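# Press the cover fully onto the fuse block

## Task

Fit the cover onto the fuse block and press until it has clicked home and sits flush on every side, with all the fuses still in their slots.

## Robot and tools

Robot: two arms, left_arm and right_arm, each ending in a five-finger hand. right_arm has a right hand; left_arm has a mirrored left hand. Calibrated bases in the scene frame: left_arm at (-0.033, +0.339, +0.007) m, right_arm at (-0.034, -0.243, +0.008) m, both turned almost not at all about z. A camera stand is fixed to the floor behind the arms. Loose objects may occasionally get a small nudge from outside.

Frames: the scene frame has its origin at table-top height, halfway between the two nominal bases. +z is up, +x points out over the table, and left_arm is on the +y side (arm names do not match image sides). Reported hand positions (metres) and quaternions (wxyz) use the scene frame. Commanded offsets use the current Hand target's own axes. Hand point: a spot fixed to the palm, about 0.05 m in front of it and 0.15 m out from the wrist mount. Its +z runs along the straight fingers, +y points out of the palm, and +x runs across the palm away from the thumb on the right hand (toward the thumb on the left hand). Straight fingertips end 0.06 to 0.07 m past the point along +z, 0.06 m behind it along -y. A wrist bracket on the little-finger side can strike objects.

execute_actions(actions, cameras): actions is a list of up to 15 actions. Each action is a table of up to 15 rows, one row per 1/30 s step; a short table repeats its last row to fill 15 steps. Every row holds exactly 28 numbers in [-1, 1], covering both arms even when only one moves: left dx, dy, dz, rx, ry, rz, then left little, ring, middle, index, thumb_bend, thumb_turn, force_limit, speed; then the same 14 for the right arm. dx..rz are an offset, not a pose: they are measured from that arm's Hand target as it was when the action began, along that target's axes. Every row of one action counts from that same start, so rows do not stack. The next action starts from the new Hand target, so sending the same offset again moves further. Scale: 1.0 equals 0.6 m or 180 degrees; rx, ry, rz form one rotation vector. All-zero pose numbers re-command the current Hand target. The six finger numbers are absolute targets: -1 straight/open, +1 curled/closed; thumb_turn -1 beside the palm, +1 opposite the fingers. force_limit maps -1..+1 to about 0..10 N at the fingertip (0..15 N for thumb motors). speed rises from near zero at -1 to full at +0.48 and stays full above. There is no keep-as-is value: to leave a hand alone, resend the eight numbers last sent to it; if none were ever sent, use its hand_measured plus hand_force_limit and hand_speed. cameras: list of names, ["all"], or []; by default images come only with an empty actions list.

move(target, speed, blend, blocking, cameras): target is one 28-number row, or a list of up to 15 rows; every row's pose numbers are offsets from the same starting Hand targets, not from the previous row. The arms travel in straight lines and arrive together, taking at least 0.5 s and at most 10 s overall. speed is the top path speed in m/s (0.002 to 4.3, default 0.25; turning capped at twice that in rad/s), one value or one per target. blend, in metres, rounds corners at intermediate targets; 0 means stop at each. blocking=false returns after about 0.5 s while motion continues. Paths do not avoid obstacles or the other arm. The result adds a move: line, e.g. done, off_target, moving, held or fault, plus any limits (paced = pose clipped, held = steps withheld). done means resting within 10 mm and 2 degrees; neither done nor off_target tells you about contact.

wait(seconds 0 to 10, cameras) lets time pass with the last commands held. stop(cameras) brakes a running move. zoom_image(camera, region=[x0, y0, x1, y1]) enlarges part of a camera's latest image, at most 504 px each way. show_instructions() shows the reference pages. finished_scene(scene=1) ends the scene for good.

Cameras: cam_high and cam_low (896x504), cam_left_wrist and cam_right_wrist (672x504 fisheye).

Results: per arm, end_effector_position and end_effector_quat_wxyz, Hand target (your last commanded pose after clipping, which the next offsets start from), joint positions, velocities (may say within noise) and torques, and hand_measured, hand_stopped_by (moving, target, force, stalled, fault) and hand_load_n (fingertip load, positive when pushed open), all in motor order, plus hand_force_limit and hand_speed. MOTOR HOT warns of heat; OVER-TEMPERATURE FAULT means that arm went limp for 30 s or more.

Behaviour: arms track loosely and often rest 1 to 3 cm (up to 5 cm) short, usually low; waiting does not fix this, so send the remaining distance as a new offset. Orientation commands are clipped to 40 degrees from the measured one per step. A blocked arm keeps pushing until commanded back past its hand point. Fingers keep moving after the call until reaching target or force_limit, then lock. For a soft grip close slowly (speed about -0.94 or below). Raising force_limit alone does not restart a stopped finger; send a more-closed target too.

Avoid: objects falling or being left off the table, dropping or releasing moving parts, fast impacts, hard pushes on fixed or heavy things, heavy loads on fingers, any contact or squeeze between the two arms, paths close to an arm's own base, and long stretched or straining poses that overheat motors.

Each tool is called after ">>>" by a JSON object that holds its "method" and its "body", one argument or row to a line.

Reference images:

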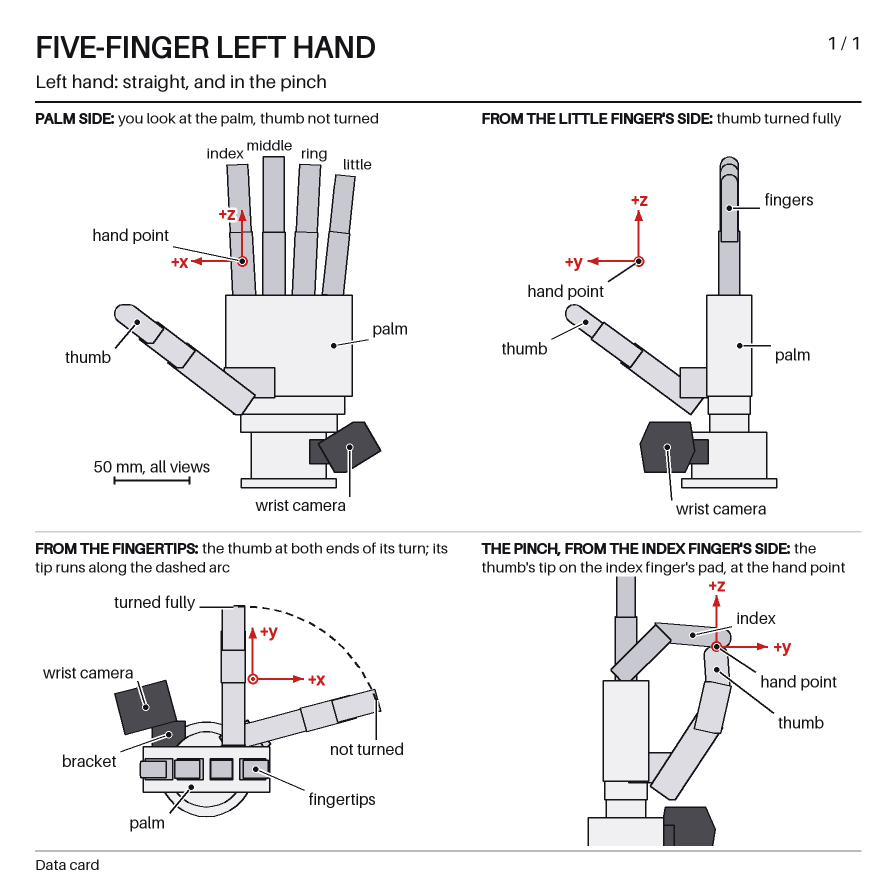

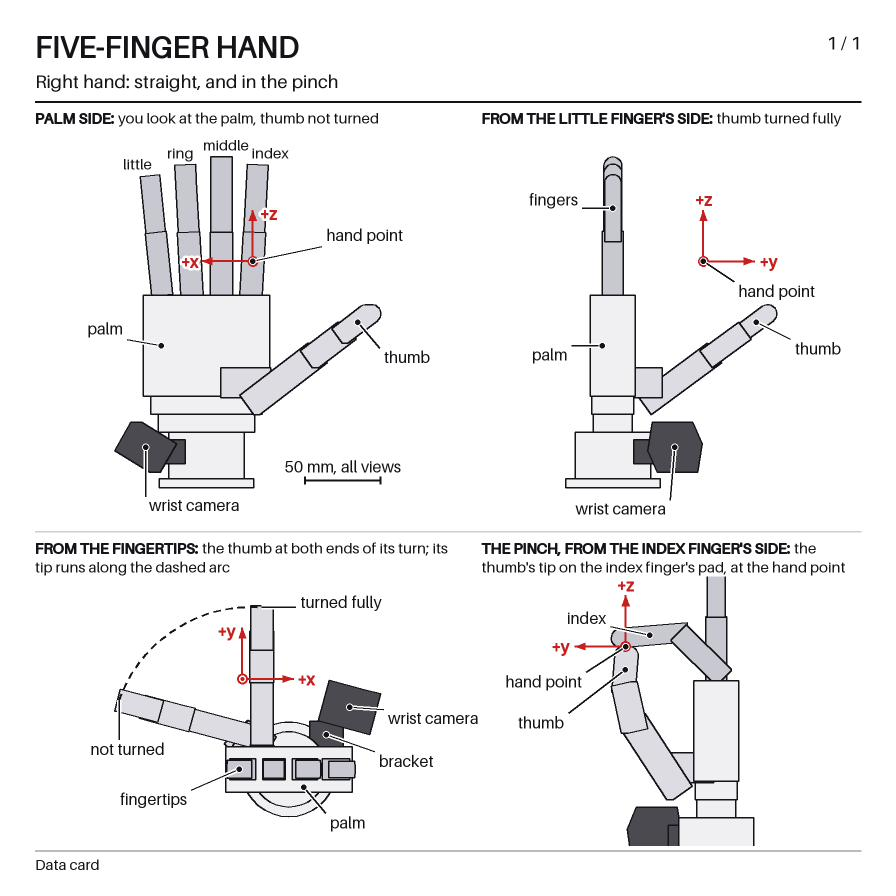

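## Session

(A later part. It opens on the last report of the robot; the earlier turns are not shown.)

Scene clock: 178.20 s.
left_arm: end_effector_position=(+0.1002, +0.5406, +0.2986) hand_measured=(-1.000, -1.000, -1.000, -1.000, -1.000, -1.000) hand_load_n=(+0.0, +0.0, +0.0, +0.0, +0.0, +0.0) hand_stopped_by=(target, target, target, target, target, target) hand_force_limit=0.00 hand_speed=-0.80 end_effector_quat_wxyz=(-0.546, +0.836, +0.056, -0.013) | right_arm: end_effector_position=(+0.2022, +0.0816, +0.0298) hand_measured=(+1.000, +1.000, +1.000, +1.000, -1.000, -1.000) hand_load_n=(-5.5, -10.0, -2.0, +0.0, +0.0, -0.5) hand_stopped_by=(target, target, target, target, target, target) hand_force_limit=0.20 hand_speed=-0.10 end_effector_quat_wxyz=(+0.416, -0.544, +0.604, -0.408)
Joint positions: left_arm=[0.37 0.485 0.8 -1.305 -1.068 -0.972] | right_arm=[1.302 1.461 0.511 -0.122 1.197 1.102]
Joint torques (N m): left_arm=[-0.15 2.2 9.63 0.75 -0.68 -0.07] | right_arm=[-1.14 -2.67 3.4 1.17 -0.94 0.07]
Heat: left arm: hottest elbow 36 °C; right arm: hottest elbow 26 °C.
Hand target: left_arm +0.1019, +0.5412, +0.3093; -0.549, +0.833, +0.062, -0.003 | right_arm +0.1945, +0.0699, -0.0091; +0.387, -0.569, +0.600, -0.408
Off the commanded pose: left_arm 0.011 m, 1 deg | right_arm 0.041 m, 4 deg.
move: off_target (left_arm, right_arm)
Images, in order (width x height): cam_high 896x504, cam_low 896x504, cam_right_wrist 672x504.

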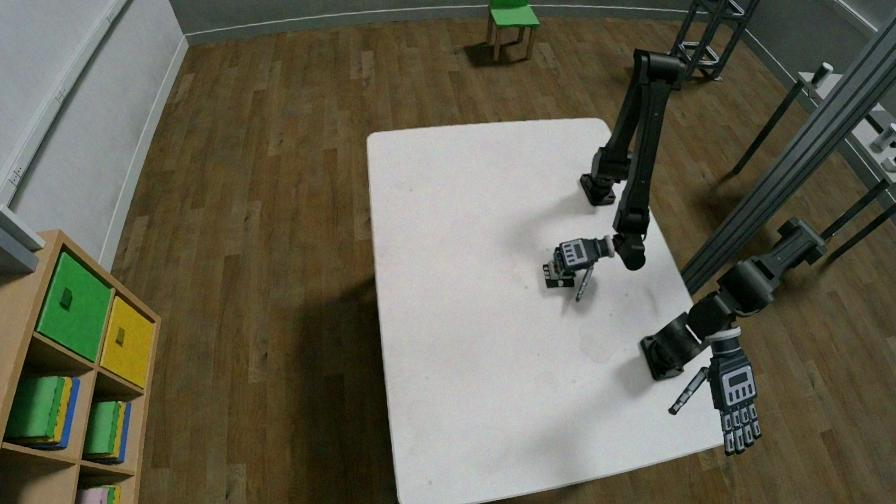

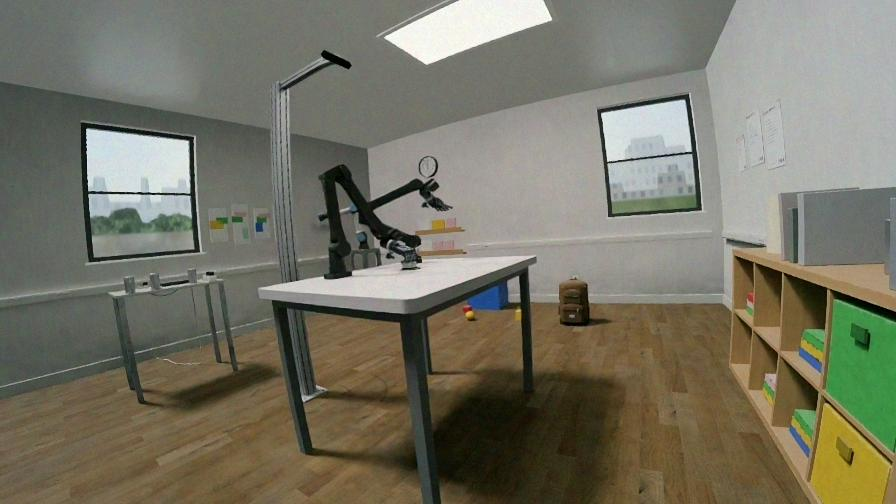

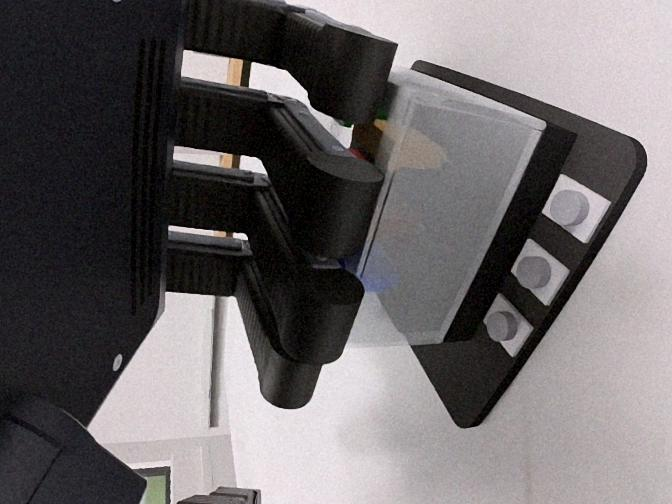

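>>> {"method": "move", "body": {
  "target": [0,0,0,0,0,0,-1,-1,-1,-1,-1,-1,0,-0.8,0.0,-0.0899,-0.0355,0,0,0,1,1,1,1,-1,-1,0.2,-0.1],
  "speed": 0.06
}}

>>> {"method": "move", "body": {
  "target": [0,0,0,0,0,0,-1,-1,-1,-1,-1,-1,0,-0.8,0.06,-0.1395,-0.055,0,0,0,1,1,1,1,-1,-1,0.2,-0.1],
  "cameras": ["all"],
  "speed": 0.12
}}

>>> {"method": "zoom_image", "body": {
  "camera": "cam_high",
  "region": [540, 250, 580, 290]
}}

>>> {"method": "zoom_image", "body": {
  "camera": "cam_low",
  "region": [396, 248, 424, 276]
}}

Scene clock: 180.23 s.
left_arm: end_effector_position=(+0.1002, +0.5406, +0.2986) hand_measured=(-1.000, -1.000, -1.000, -1.000, -1.000, -1.000) hand_load_n=(+0.0, +0.0, +0.0, +0.0, +0.0, -0.5) hand_stopped_by=(target, target, target, target, target, target) hand_force_limit=0.00 hand_speed=-0.80 end_effector_quat_wxyz=(-0.546, +0.836, +0.056, -0.013) | right_arm: end_effector_position=(+0.1917, +0.0601, +0.0383) hand_measured=(+1.000, +1.000, +1.000, +1.000, -1.000, -1.000) hand_load_n=(+0.0, +0.0, +0.0, +0.0, +0.0, -0.5) hand_stopped_by=(target, target, target, target, target, target) hand_force_limit=0.20 hand_speed=-0.10 end_effector_quat_wxyz=(-0.378, +0.577, -0.593, +0.415)
Joint positions: left_arm=[0.37 0.485 0.8 -1.305 -1.068 -0.972] | right_arm=[1.302 1.369 0.513 -0.313 1.158 1.104]
Joint torques (N m): left_arm=[-0.09 2.55 9.55 0.68 -0.69 -0.06] | right_arm=[-1.08 -9.17 7.88 0.36 0.55 -0.05]
Heat: left arm: hottest elbow 36 °C; right arm: hottest elbow 26 °C.
Hand target: left_arm +0.1019, +0.5412, +0.3093; -0.549, +0.833, +0.062, -0.003 | right_arm +0.1946, +0.0699, +0.0488; -0.387, +0.569, -0.600, +0.408
Off the commanded pose: left_arm 0.011 m, 1 deg | right_arm 0.015 m, 2 deg.
move: off_target (left_arm, right_arm)

Scene clock: 181.87 s.
left_arm: end_effector_position=(+0.1002, +0.5406, +0.2986) hand_measured=(-1.000, -1.000, -1.000, -1.000, -1.000, -1.000) hand_load_n=(+0.0, +0.0, +0.0, +0.0, +0.0, +0.0) hand_stopped_by=(target, target, target, target, target, target) hand_force_limit=0.00 hand_speed=-0.80 end_effector_quat_wxyz=(-0.546, +0.836, +0.056, -0.013) | right_arm: end_effector_position=(+0.1863, +0.0233, +0.1201) hand_measured=(+1.000, +1.000, +1.000, +1.000, -1.000, -1.000) hand_load_n=(+0.0, +0.0, +0.0, +0.0, +0.0, +0.0) hand_stopped_by=(target, target, target, target, target, target) hand_force_limit=0.20 hand_speed=-0.10 end_effector_quat_wxyz=(-0.377, +0.581, -0.590, +0.414)
Joint positions: left_arm=[0.37 0.485 0.8 -1.305 -1.068 -0.972] | right_arm=[1.288 1.038 0.537 -0.634 1.147 1.059]
Joint torques (N m): left_arm=[0.03 2.84 9.57 0.72 -0.67 -0.07] | right_arm=[-2.43 -5.48 11.59 0.25 0.57 -0.14]
Heat: left arm: hottest elbow 36 °C; right arm: hottest elbow 26 °C.
Hand target: left_arm +0.1019, +0.5412, +0.3093; -0.549, +0.833, +0.062, -0.003 | right_arm +0.1928, +0.0340, +0.1388; -0.387, +0.569, -0.600, +0.408
Off the commanded pose: left_arm 0.011 m, 1 deg | right_arm 0.023 m, 2 deg.
move: off_target (left_arm, right_arm)

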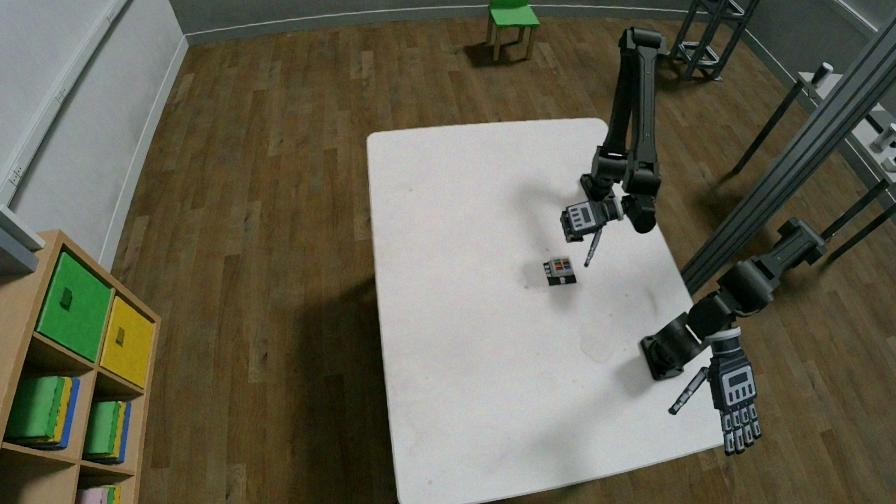

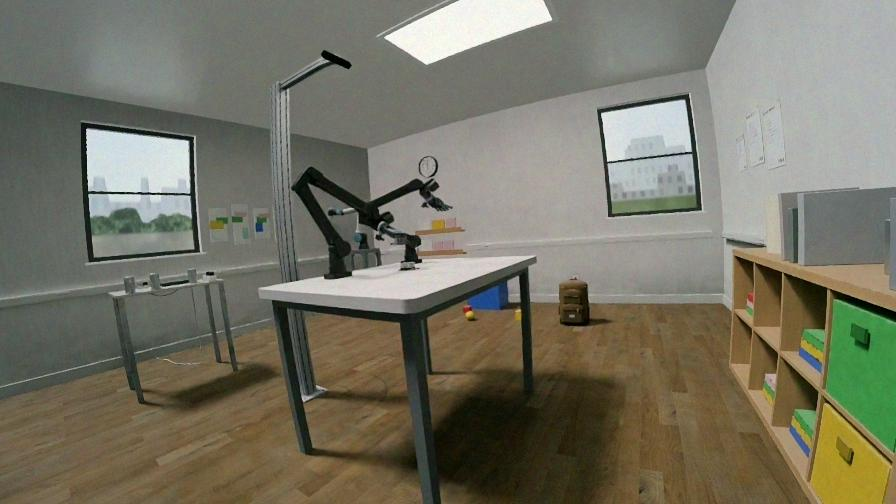

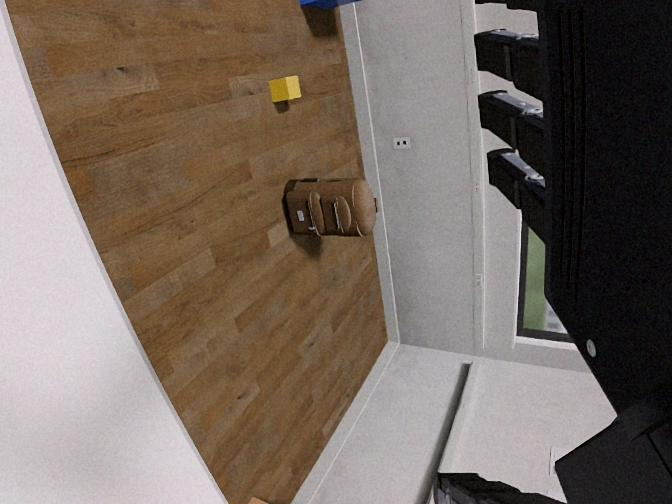

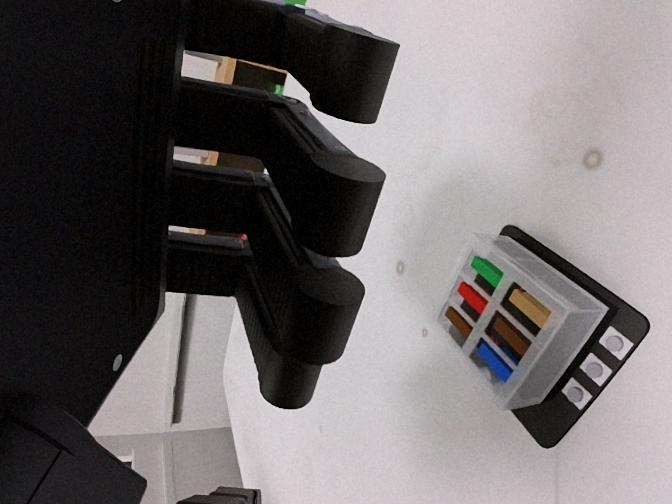

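Scaled by 12.600 from the camera's 896x504 image, which has a finer 1280x720 frame.

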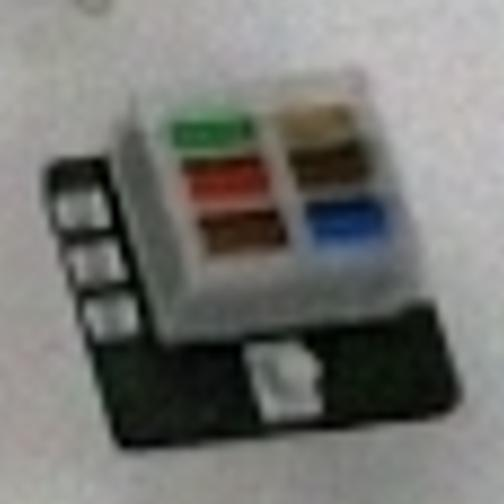

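Scaled by 18.000 from the camera's 896x504 image, which has a finer 1280x720 frame.

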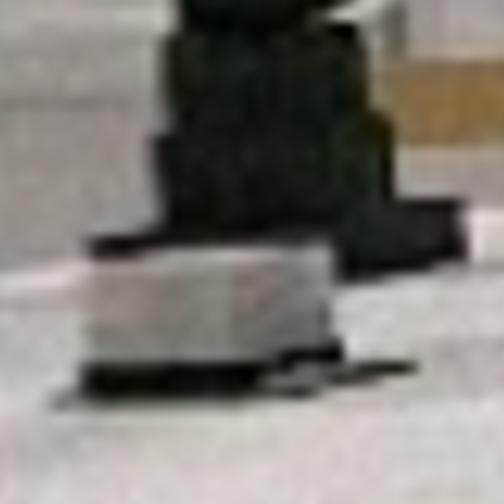

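>>> {"method": "zoom_image", "body": {
  "camera": "cam_right_wrist",
  "region": [430, 210, 550, 330]
}}

>>> {"method": "zoom_image", "body": {
  "camera": "cam_right_wrist",
  "region": [500, 220, 660, 380]
}}

>>> {"method": "zoom_image", "body": {
  "camera": "cam_right_wrist",
  "region": [430, 300, 590, 460]
}}

Scaled by 4.200 from the camera's 672x504 image, which has a finer 960x720 frame.

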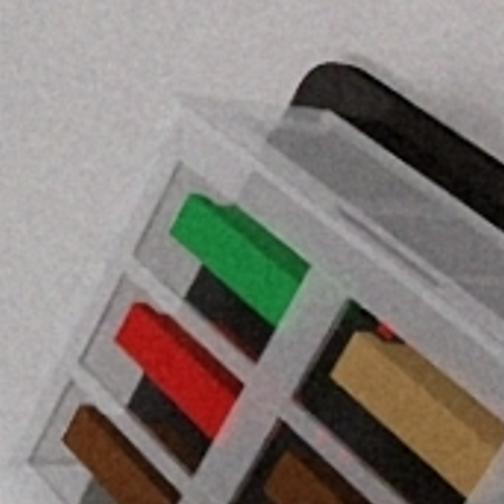

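Scaled by 3.150 from the camera's 672x504 image, which has a finer 960x720 frame.

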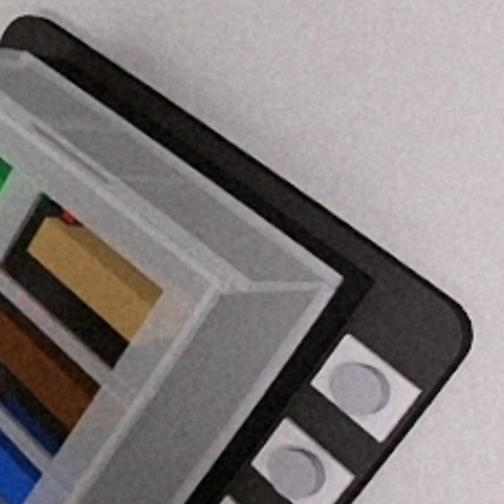

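Scaled by 3.150 from the camera's 672x504 image, which has a finer 960x720 frame.

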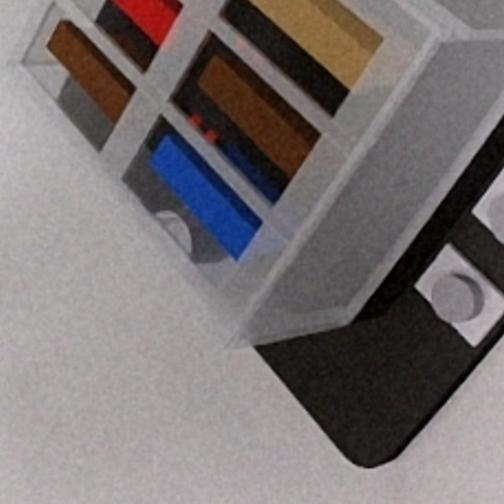

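>>> {"method": "move", "body": {
  "target": [0,0,0,0,0,0,-1,-1,-1,-1,-1,-1,0,-0.8,-0.0697,0.1553,0.055,0,0.0082,-0.0207,1,1,1,1,-1,-1,0.2,-0.1],
  "cameras": ["all"],
  "speed": 0.12
}}

>>> {"method": "zoom_image", "body": {
  "camera": "cam_low",
  "region": [396, 248, 424, 276]
}}

>>> {"method": "zoom_image", "body": {
  "camera": "cam_high",
  "region": [530, 235, 600, 295]
}}

>>> {"method": "zoom_image", "body": {
  "camera": "cam_right_wrist",
  "region": [320, 90, 640, 440]
}}

Scene clock: 187.20 s.
left_arm: end_effector_position=(+0.1002, +0.5406, +0.2986) hand_measured=(-1.000, -1.000, -1.000, -1.000, -1.000, -1.000) hand_load_n=(+0.0, +0.0, +0.0, +0.0, +0.0, -0.5) hand_stopped_by=(target, target, target, target, target, target) hand_force_limit=0.00 hand_speed=-0.80 end_effector_quat_wxyz=(-0.546, +0.836, +0.056, -0.013) | right_arm: end_effector_position=(+0.1910, +0.0567, +0.0356) hand_measured=(+1.000, +1.000, +1.000, +1.000, -1.000, -1.000) hand_load_n=(+0.0, +0.0, +0.0, +0.0, +0.0, +0.0) hand_stopped_by=(target, target, target, target, target, target) hand_force_limit=0.20 hand_speed=-0.10 end_effector_quat_wxyz=(-0.352, +0.588, -0.583, +0.436)
Joint positions: left_arm=[0.37 0.485 0.8 -1.305 -1.068 -0.972] | right_arm=[1.308 1.402 0.553 -0.426 1.172 1.14]
Joint torques (N m): left_arm=[-0.32 2.55 9.66 0.76 -0.7 -0.07] | right_arm=[0.09 -6.89 8.73 1.09 0.75 -0.07]
Heat: left arm: hottest elbow 36 °C; right arm: hottest elbow 26 °C.
Hand target: left_arm +0.1019, +0.5412, +0.3093; -0.549, +0.833, +0.062, -0.003 | right_arm +0.1914, +0.0758, +0.0400; -0.366, +0.583, -0.586, +0.428
Off the commanded pose: left_arm 0.011 m, 1 deg | right_arm 0.020 m, 2 deg.
move: off_target (left_arm, right_arm)

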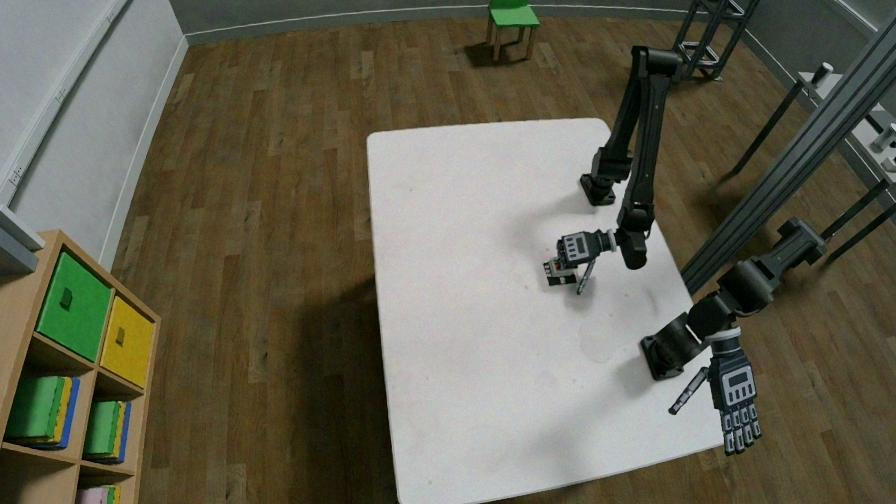

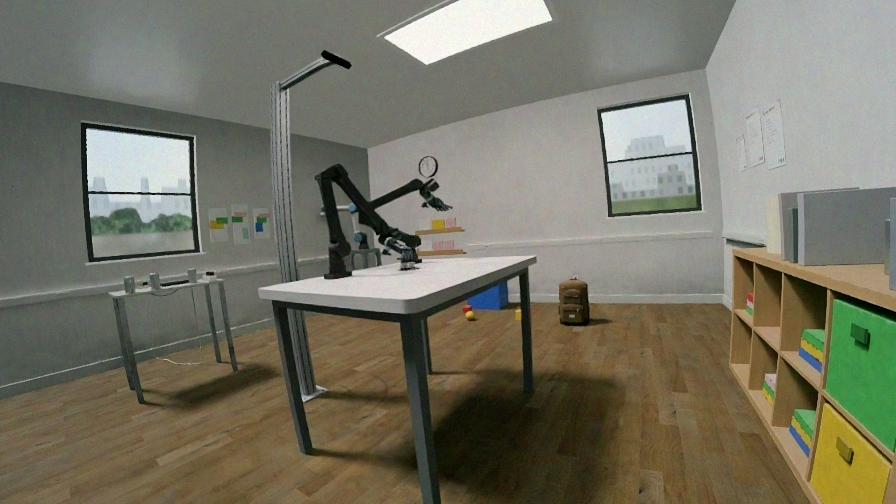

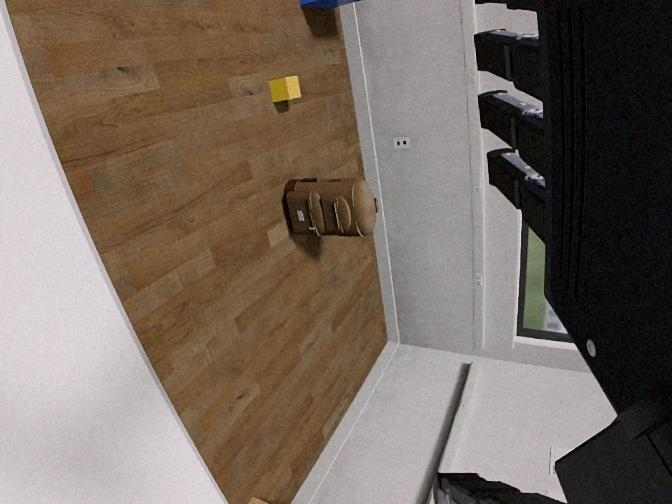

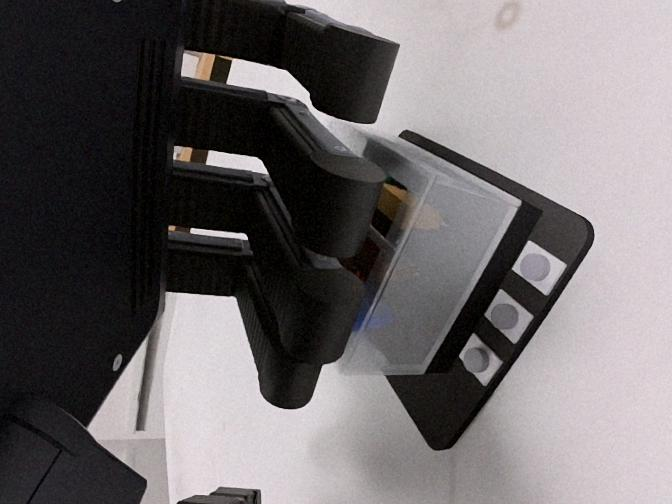

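Scaled by 18.000 from the camera's 896x504 image, which has a finer 1280x720 frame.

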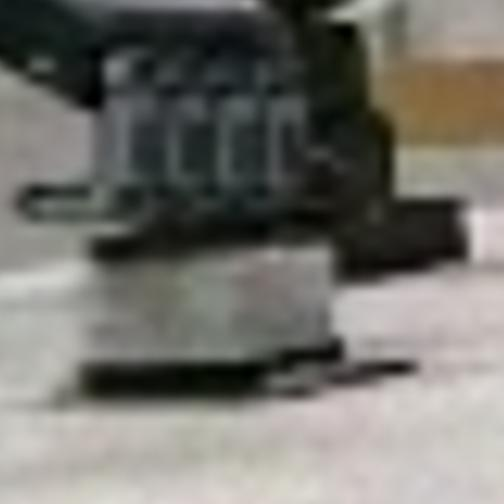

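Scaled by 7.200 from the camera's 896x504 image, which has a finer 1280x720 frame.

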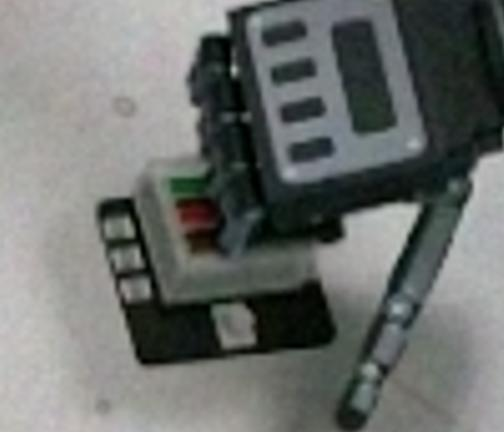

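Scaled by 1.440 from the camera's 672x504 image, which has a finer 960x720 frame.

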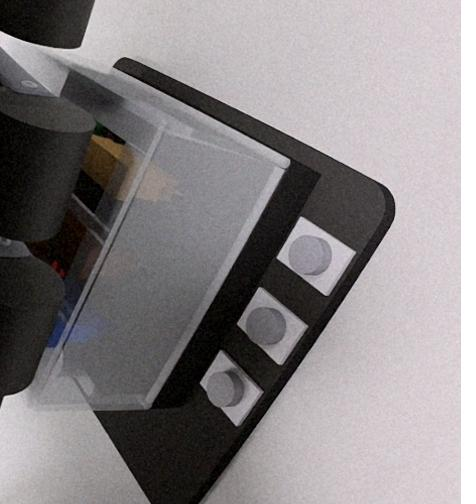

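>>> {"method": "move", "body": {
  "target": [0,0,0,0,0,0,-1,-1,-1,-1,-1,-1,0,-0.8,-0.0033,-0.01,0.0067,0,0,0,1,1,1,1,-1,-1,0.2,-0.1],
  "cameras": ["cam_right_wrist"],
  "speed": 0.08
}}

Scene clock: 189.00 s.
left_arm: end_effector_position=(+0.1002, +0.5406, +0.2986) hand_measured=(-1.000, -1.000, -1.000, -1.000, -1.000, -1.000) hand_load_n=(+0.0, -0.5, +0.0, +0.0, +0.0, -0.5) hand_stopped_by=(target, target, target, target, target, target) hand_force_limit=0.00 hand_speed=-0.80 end_effector_quat_wxyz=(-0.546, +0.836, +0.056, -0.013) | right_arm: end_effector_position=(+0.1923, +0.0631, +0.0384) hand_measured=(+1.000, +1.000, +1.000, +1.000, -1.000, -1.000) hand_load_n=(+0.0, +0.0, +0.0, +0.0, +0.0, -0.5) hand_stopped_by=(target, target, target, target, target, target) hand_force_limit=0.20 hand_speed=-0.10 end_effector_quat_wxyz=(-0.359, +0.588, -0.582, +0.432)
Joint positions: left_arm=[0.37 0.485 0.8 -1.305 -1.068 -0.972] | right_arm=[1.308 1.402 0.558 -0.399 1.171 1.119]
Joint torques (N m): left_arm=[-0.03 2.61 9.58 0.84 -0.65 -0.05] | right_arm=[-1.55 -7.24 8.68 1.44 0.57 -0.27]
Heat: left arm: hottest elbow 36 °C; right arm: hottest elbow 27 °C.
Hand target: left_arm +0.1019, +0.5412, +0.3093; -0.549, +0.833, +0.062, -0.003 | right_arm +0.1974, +0.0777, +0.0439; -0.366, +0.583, -0.586, +0.428
Off the commanded pose: left_arm 0.011 m, 1 deg | right_arm 0.017 m, 1 deg.
move: off_target (left_arm, right_arm)
Images, in order (width x height): cam_right_wrist 672x504.

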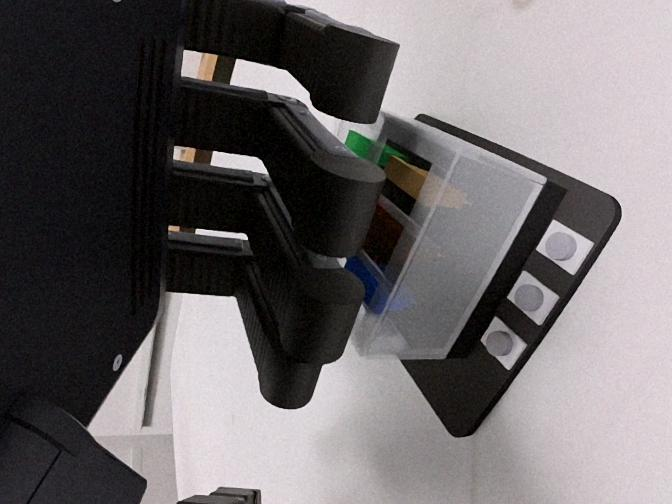

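>>> {"method": "move", "body": {
  "target": [0,0,0,0,0,0,-1,-1,-1,-1,-1,-1,0,-0.8,0.002,0.0388,0.0157,0,0,0,1,1,1,1,-1,-1,0.2,-0.1],
  "cameras": ["cam_right_wrist", "cam_low", "cam_high"],
  "speed": 0.05
}}

>>> {"method": "zoom_image", "body": {
  "camera": "cam_high",
  "region": [530, 235, 600, 295]
}}

>>> {"method": "zoom_image", "body": {
  "camera": "cam_low",
  "region": [396, 248, 424, 276]
}}

Scene clock: 190.43 s.
left_arm: end_effector_position=(+0.1002, +0.5406, +0.2986) hand_measured=(-1.000, -1.000, -1.000, -1.000, -1.000, -1.000) hand_load_n=(+0.0, +0.0, +0.0, +0.0, +0.0, +0.0) hand_stopped_by=(target, target, target, target, target, target) hand_force_limit=0.00 hand_speed=-0.80 end_effector_quat_wxyz=(-0.546, +0.836, +0.056, -0.013) | right_arm: end_effector_position=(+0.1956, +0.0769, +0.0277) hand_measured=(+1.000, +1.000, +1.000, +1.000, -1.000, -1.000) hand_load_n=(+0.5, +0.0, -1.5, +0.0, +0.0, +0.0) hand_stopped_by=(target, target, target, target, target, target) hand_force_limit=0.20 hand_speed=-0.10 end_effector_quat_wxyz=(-0.375, +0.578, -0.588, +0.424)
Joint positions: left_arm=[0.37 0.485 0.8 -1.305 -1.068 -0.972] | right_arm=[1.308 1.457 0.558 -0.296 1.173 1.113]
Joint torques (N m): left_arm=[-0.09 2.67 9.66 0.75 -0.65 -0.06] | right_arm=[-1.61 -7.06 5.7 1.21 0.49 -0.17]
Heat: left arm: hottest elbow 36 °C; right arm: hottest elbow 27 °C.
Hand target: left_arm +0.1019, +0.5412, +0.3093; -0.549, +0.833, +0.062, -0.003 | right_arm +0.1975, +0.0748, +0.0190; -0.366, +0.583, -0.586, +0.428
Off the commanded pose: left_arm 0.011 m, 1 deg | right_arm 0.009 m, 1 deg.
move: off_target (left_arm)
Images, in order (width x height): cam_high 896x504, cam_low 896x504, cam_right_wrist 672x504.

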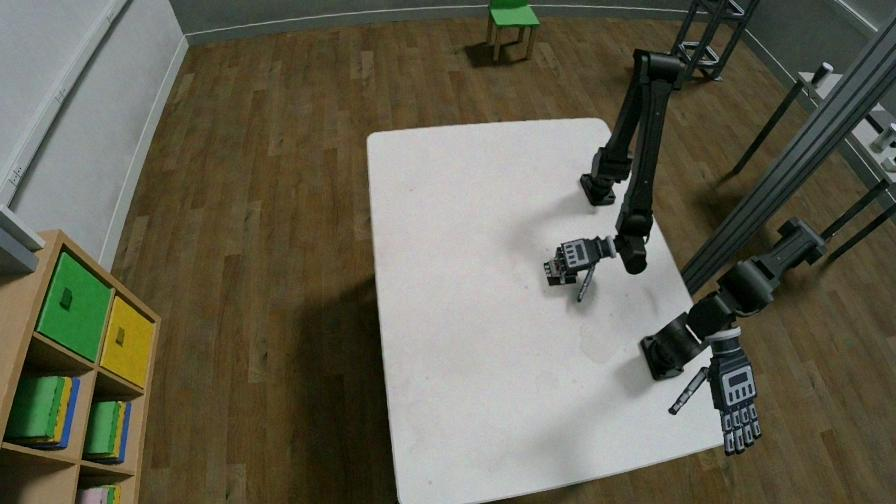

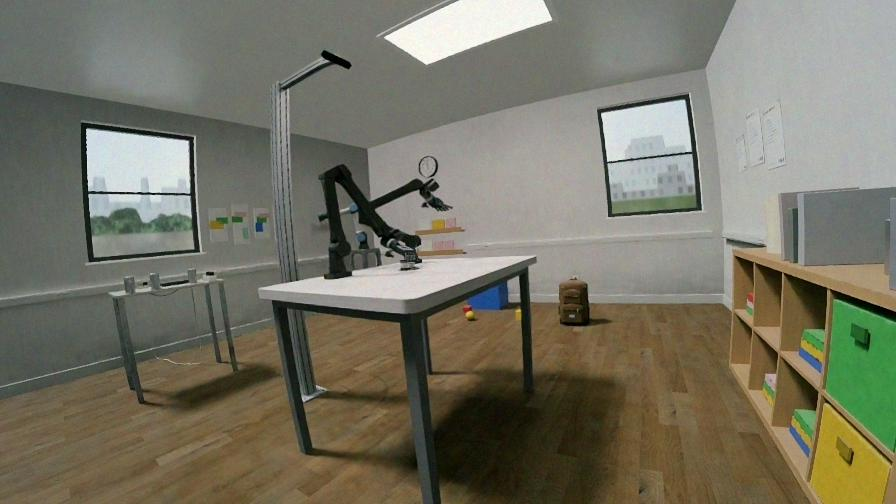

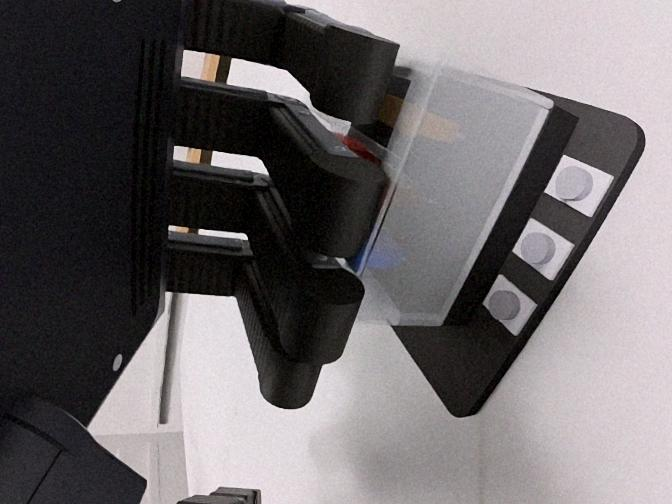

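Scaled by 7.200 from the camera's 896x504 image, which has a finer 1280x720 frame.

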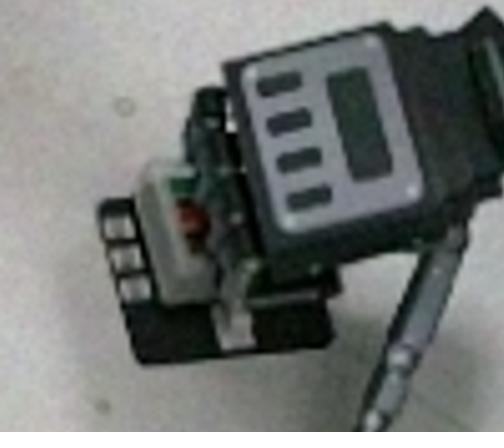

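Scaled by 18.000 from the camera's 896x504 image, which has a finer 1280x720 frame.

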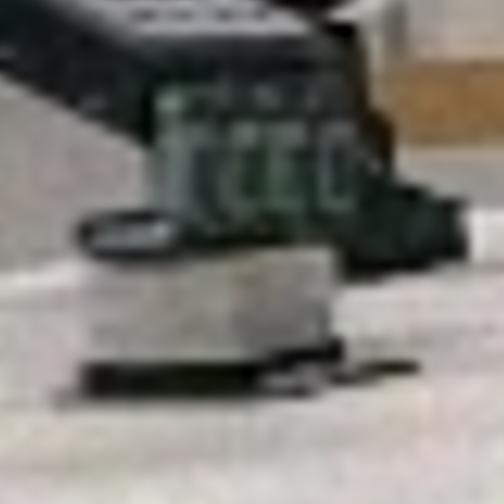

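>>> {"method": "move", "body": {
  "target": [0,0,0,0,0,0,-1,-1,-1,-1,-1,-1,0,-0.8,0.0067,0.031,0.0122,0,0,0,1,1,1,1,-1,-1,0.2,-0.1],
  "cameras": ["cam_right_wrist", "cam_low", "cam_high"],
  "speed": 0.04
}}

>>> {"method": "zoom_image", "body": {
  "camera": "cam_high",
  "region": [530, 235, 600, 295]
}}

>>> {"method": "zoom_image", "body": {
  "camera": "cam_low",
  "region": [396, 248, 424, 276]
}}

>>> {"method": "zoom_image", "body": {
  "camera": "cam_right_wrist",
  "region": [380, 200, 540, 360]
}}

Scene clock: 191.87 s.
left_arm: end_effector_position=(+0.1002, +0.5406, +0.2986) hand_measured=(-1.000, -1.000, -1.000, -1.000, -1.000, -1.000) hand_load_n=(+0.0, -0.5, +0.0, +0.0, +0.0, -0.5) hand_stopped_by=(target, target, target, target, target, target) hand_force_limit=0.00 hand_speed=-0.80 end_effector_quat_wxyz=(-0.546, +0.836, +0.056, -0.013) | right_arm: end_effector_position=(+0.1991, +0.0832, +0.0275) hand_measured=(+1.000, +1.000, +1.000, +1.000, -1.000, -1.000) hand_load_n=(+0.0, -3.5, -7.5, +0.0, +0.0, -0.5) hand_stopped_by=(target, target, target, target, target, target) hand_force_limit=0.20 hand_speed=-0.10 end_effector_quat_wxyz=(+0.393, -0.564, +0.593, -0.419)
Joint positions: left_arm=[0.37 0.485 0.8 -1.305 -1.068 -0.972] | right_arm=[1.308 1.472 0.548 -0.218 1.187 1.106]
Joint torques (N m): left_arm=[-0.09 2.49 9.55 0.76 -0.69 -0.05] | right_arm=[-2.14 -4.54 4.07 1.13 -0.18 -0.19]
Heat: left arm: hottest elbow 36 °C; right arm: hottest elbow 27 °C.
Hand target: left_arm +0.1019, +0.5412, +0.3093; -0.549, +0.833, +0.062, -0.003 | right_arm +0.1972, +0.0695, -0.0007; -0.366, +0.583, -0.586, +0.428
Off the commanded pose: left_arm 0.011 m, 1 deg | right_arm 0.031 m, 4 deg.
move: off_target (left_arm, right_arm)
Images, in order (width x height): cam_high 896x504, cam_low 896x504, cam_right_wrist 672x504.

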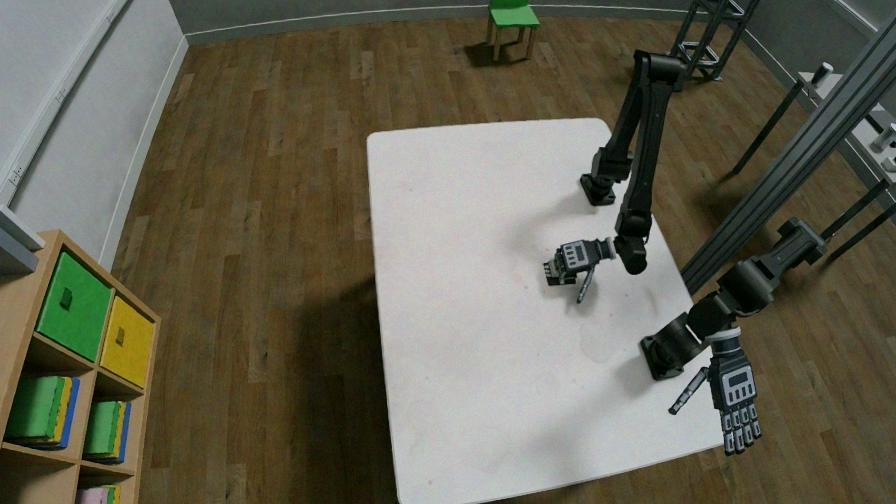

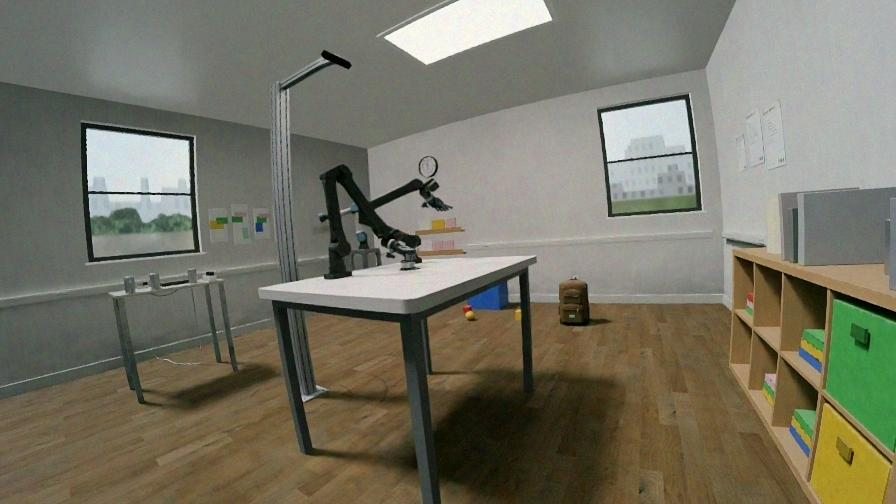

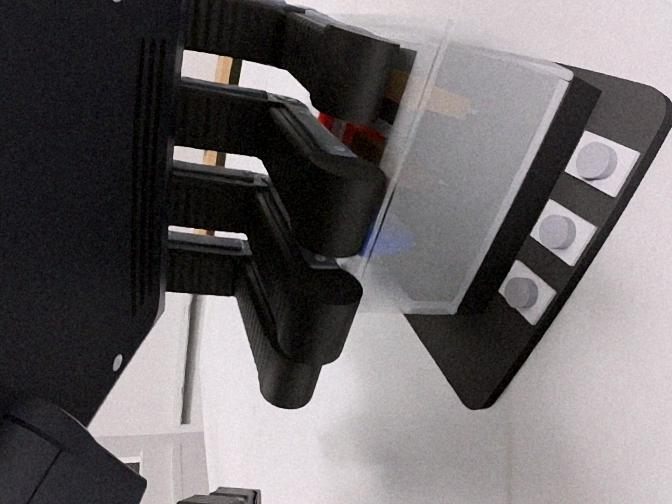

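Scaled by 7.200 from the camera's 896x504 image, which has a finer 1280x720 frame.

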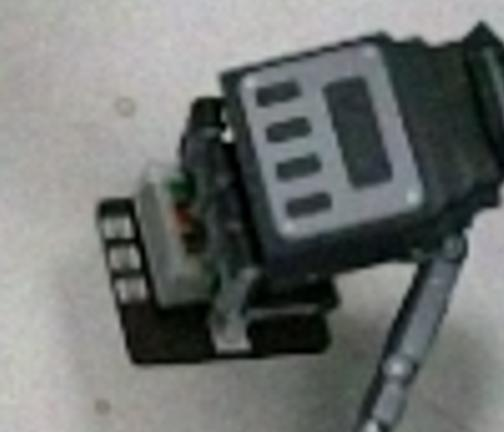

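Scaled by 18.000 from the camera's 896x504 image, which has a finer 1280x720 frame.

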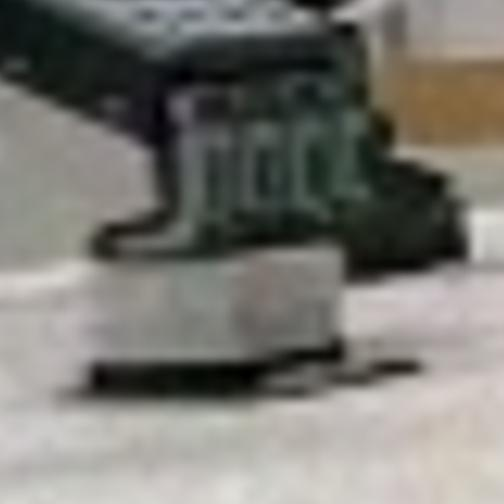

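Scaled by 3.150 from the camera's 672x504 image, which has a finer 960x720 frame.

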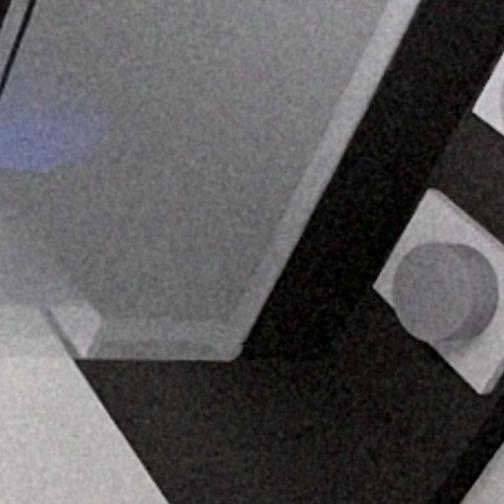

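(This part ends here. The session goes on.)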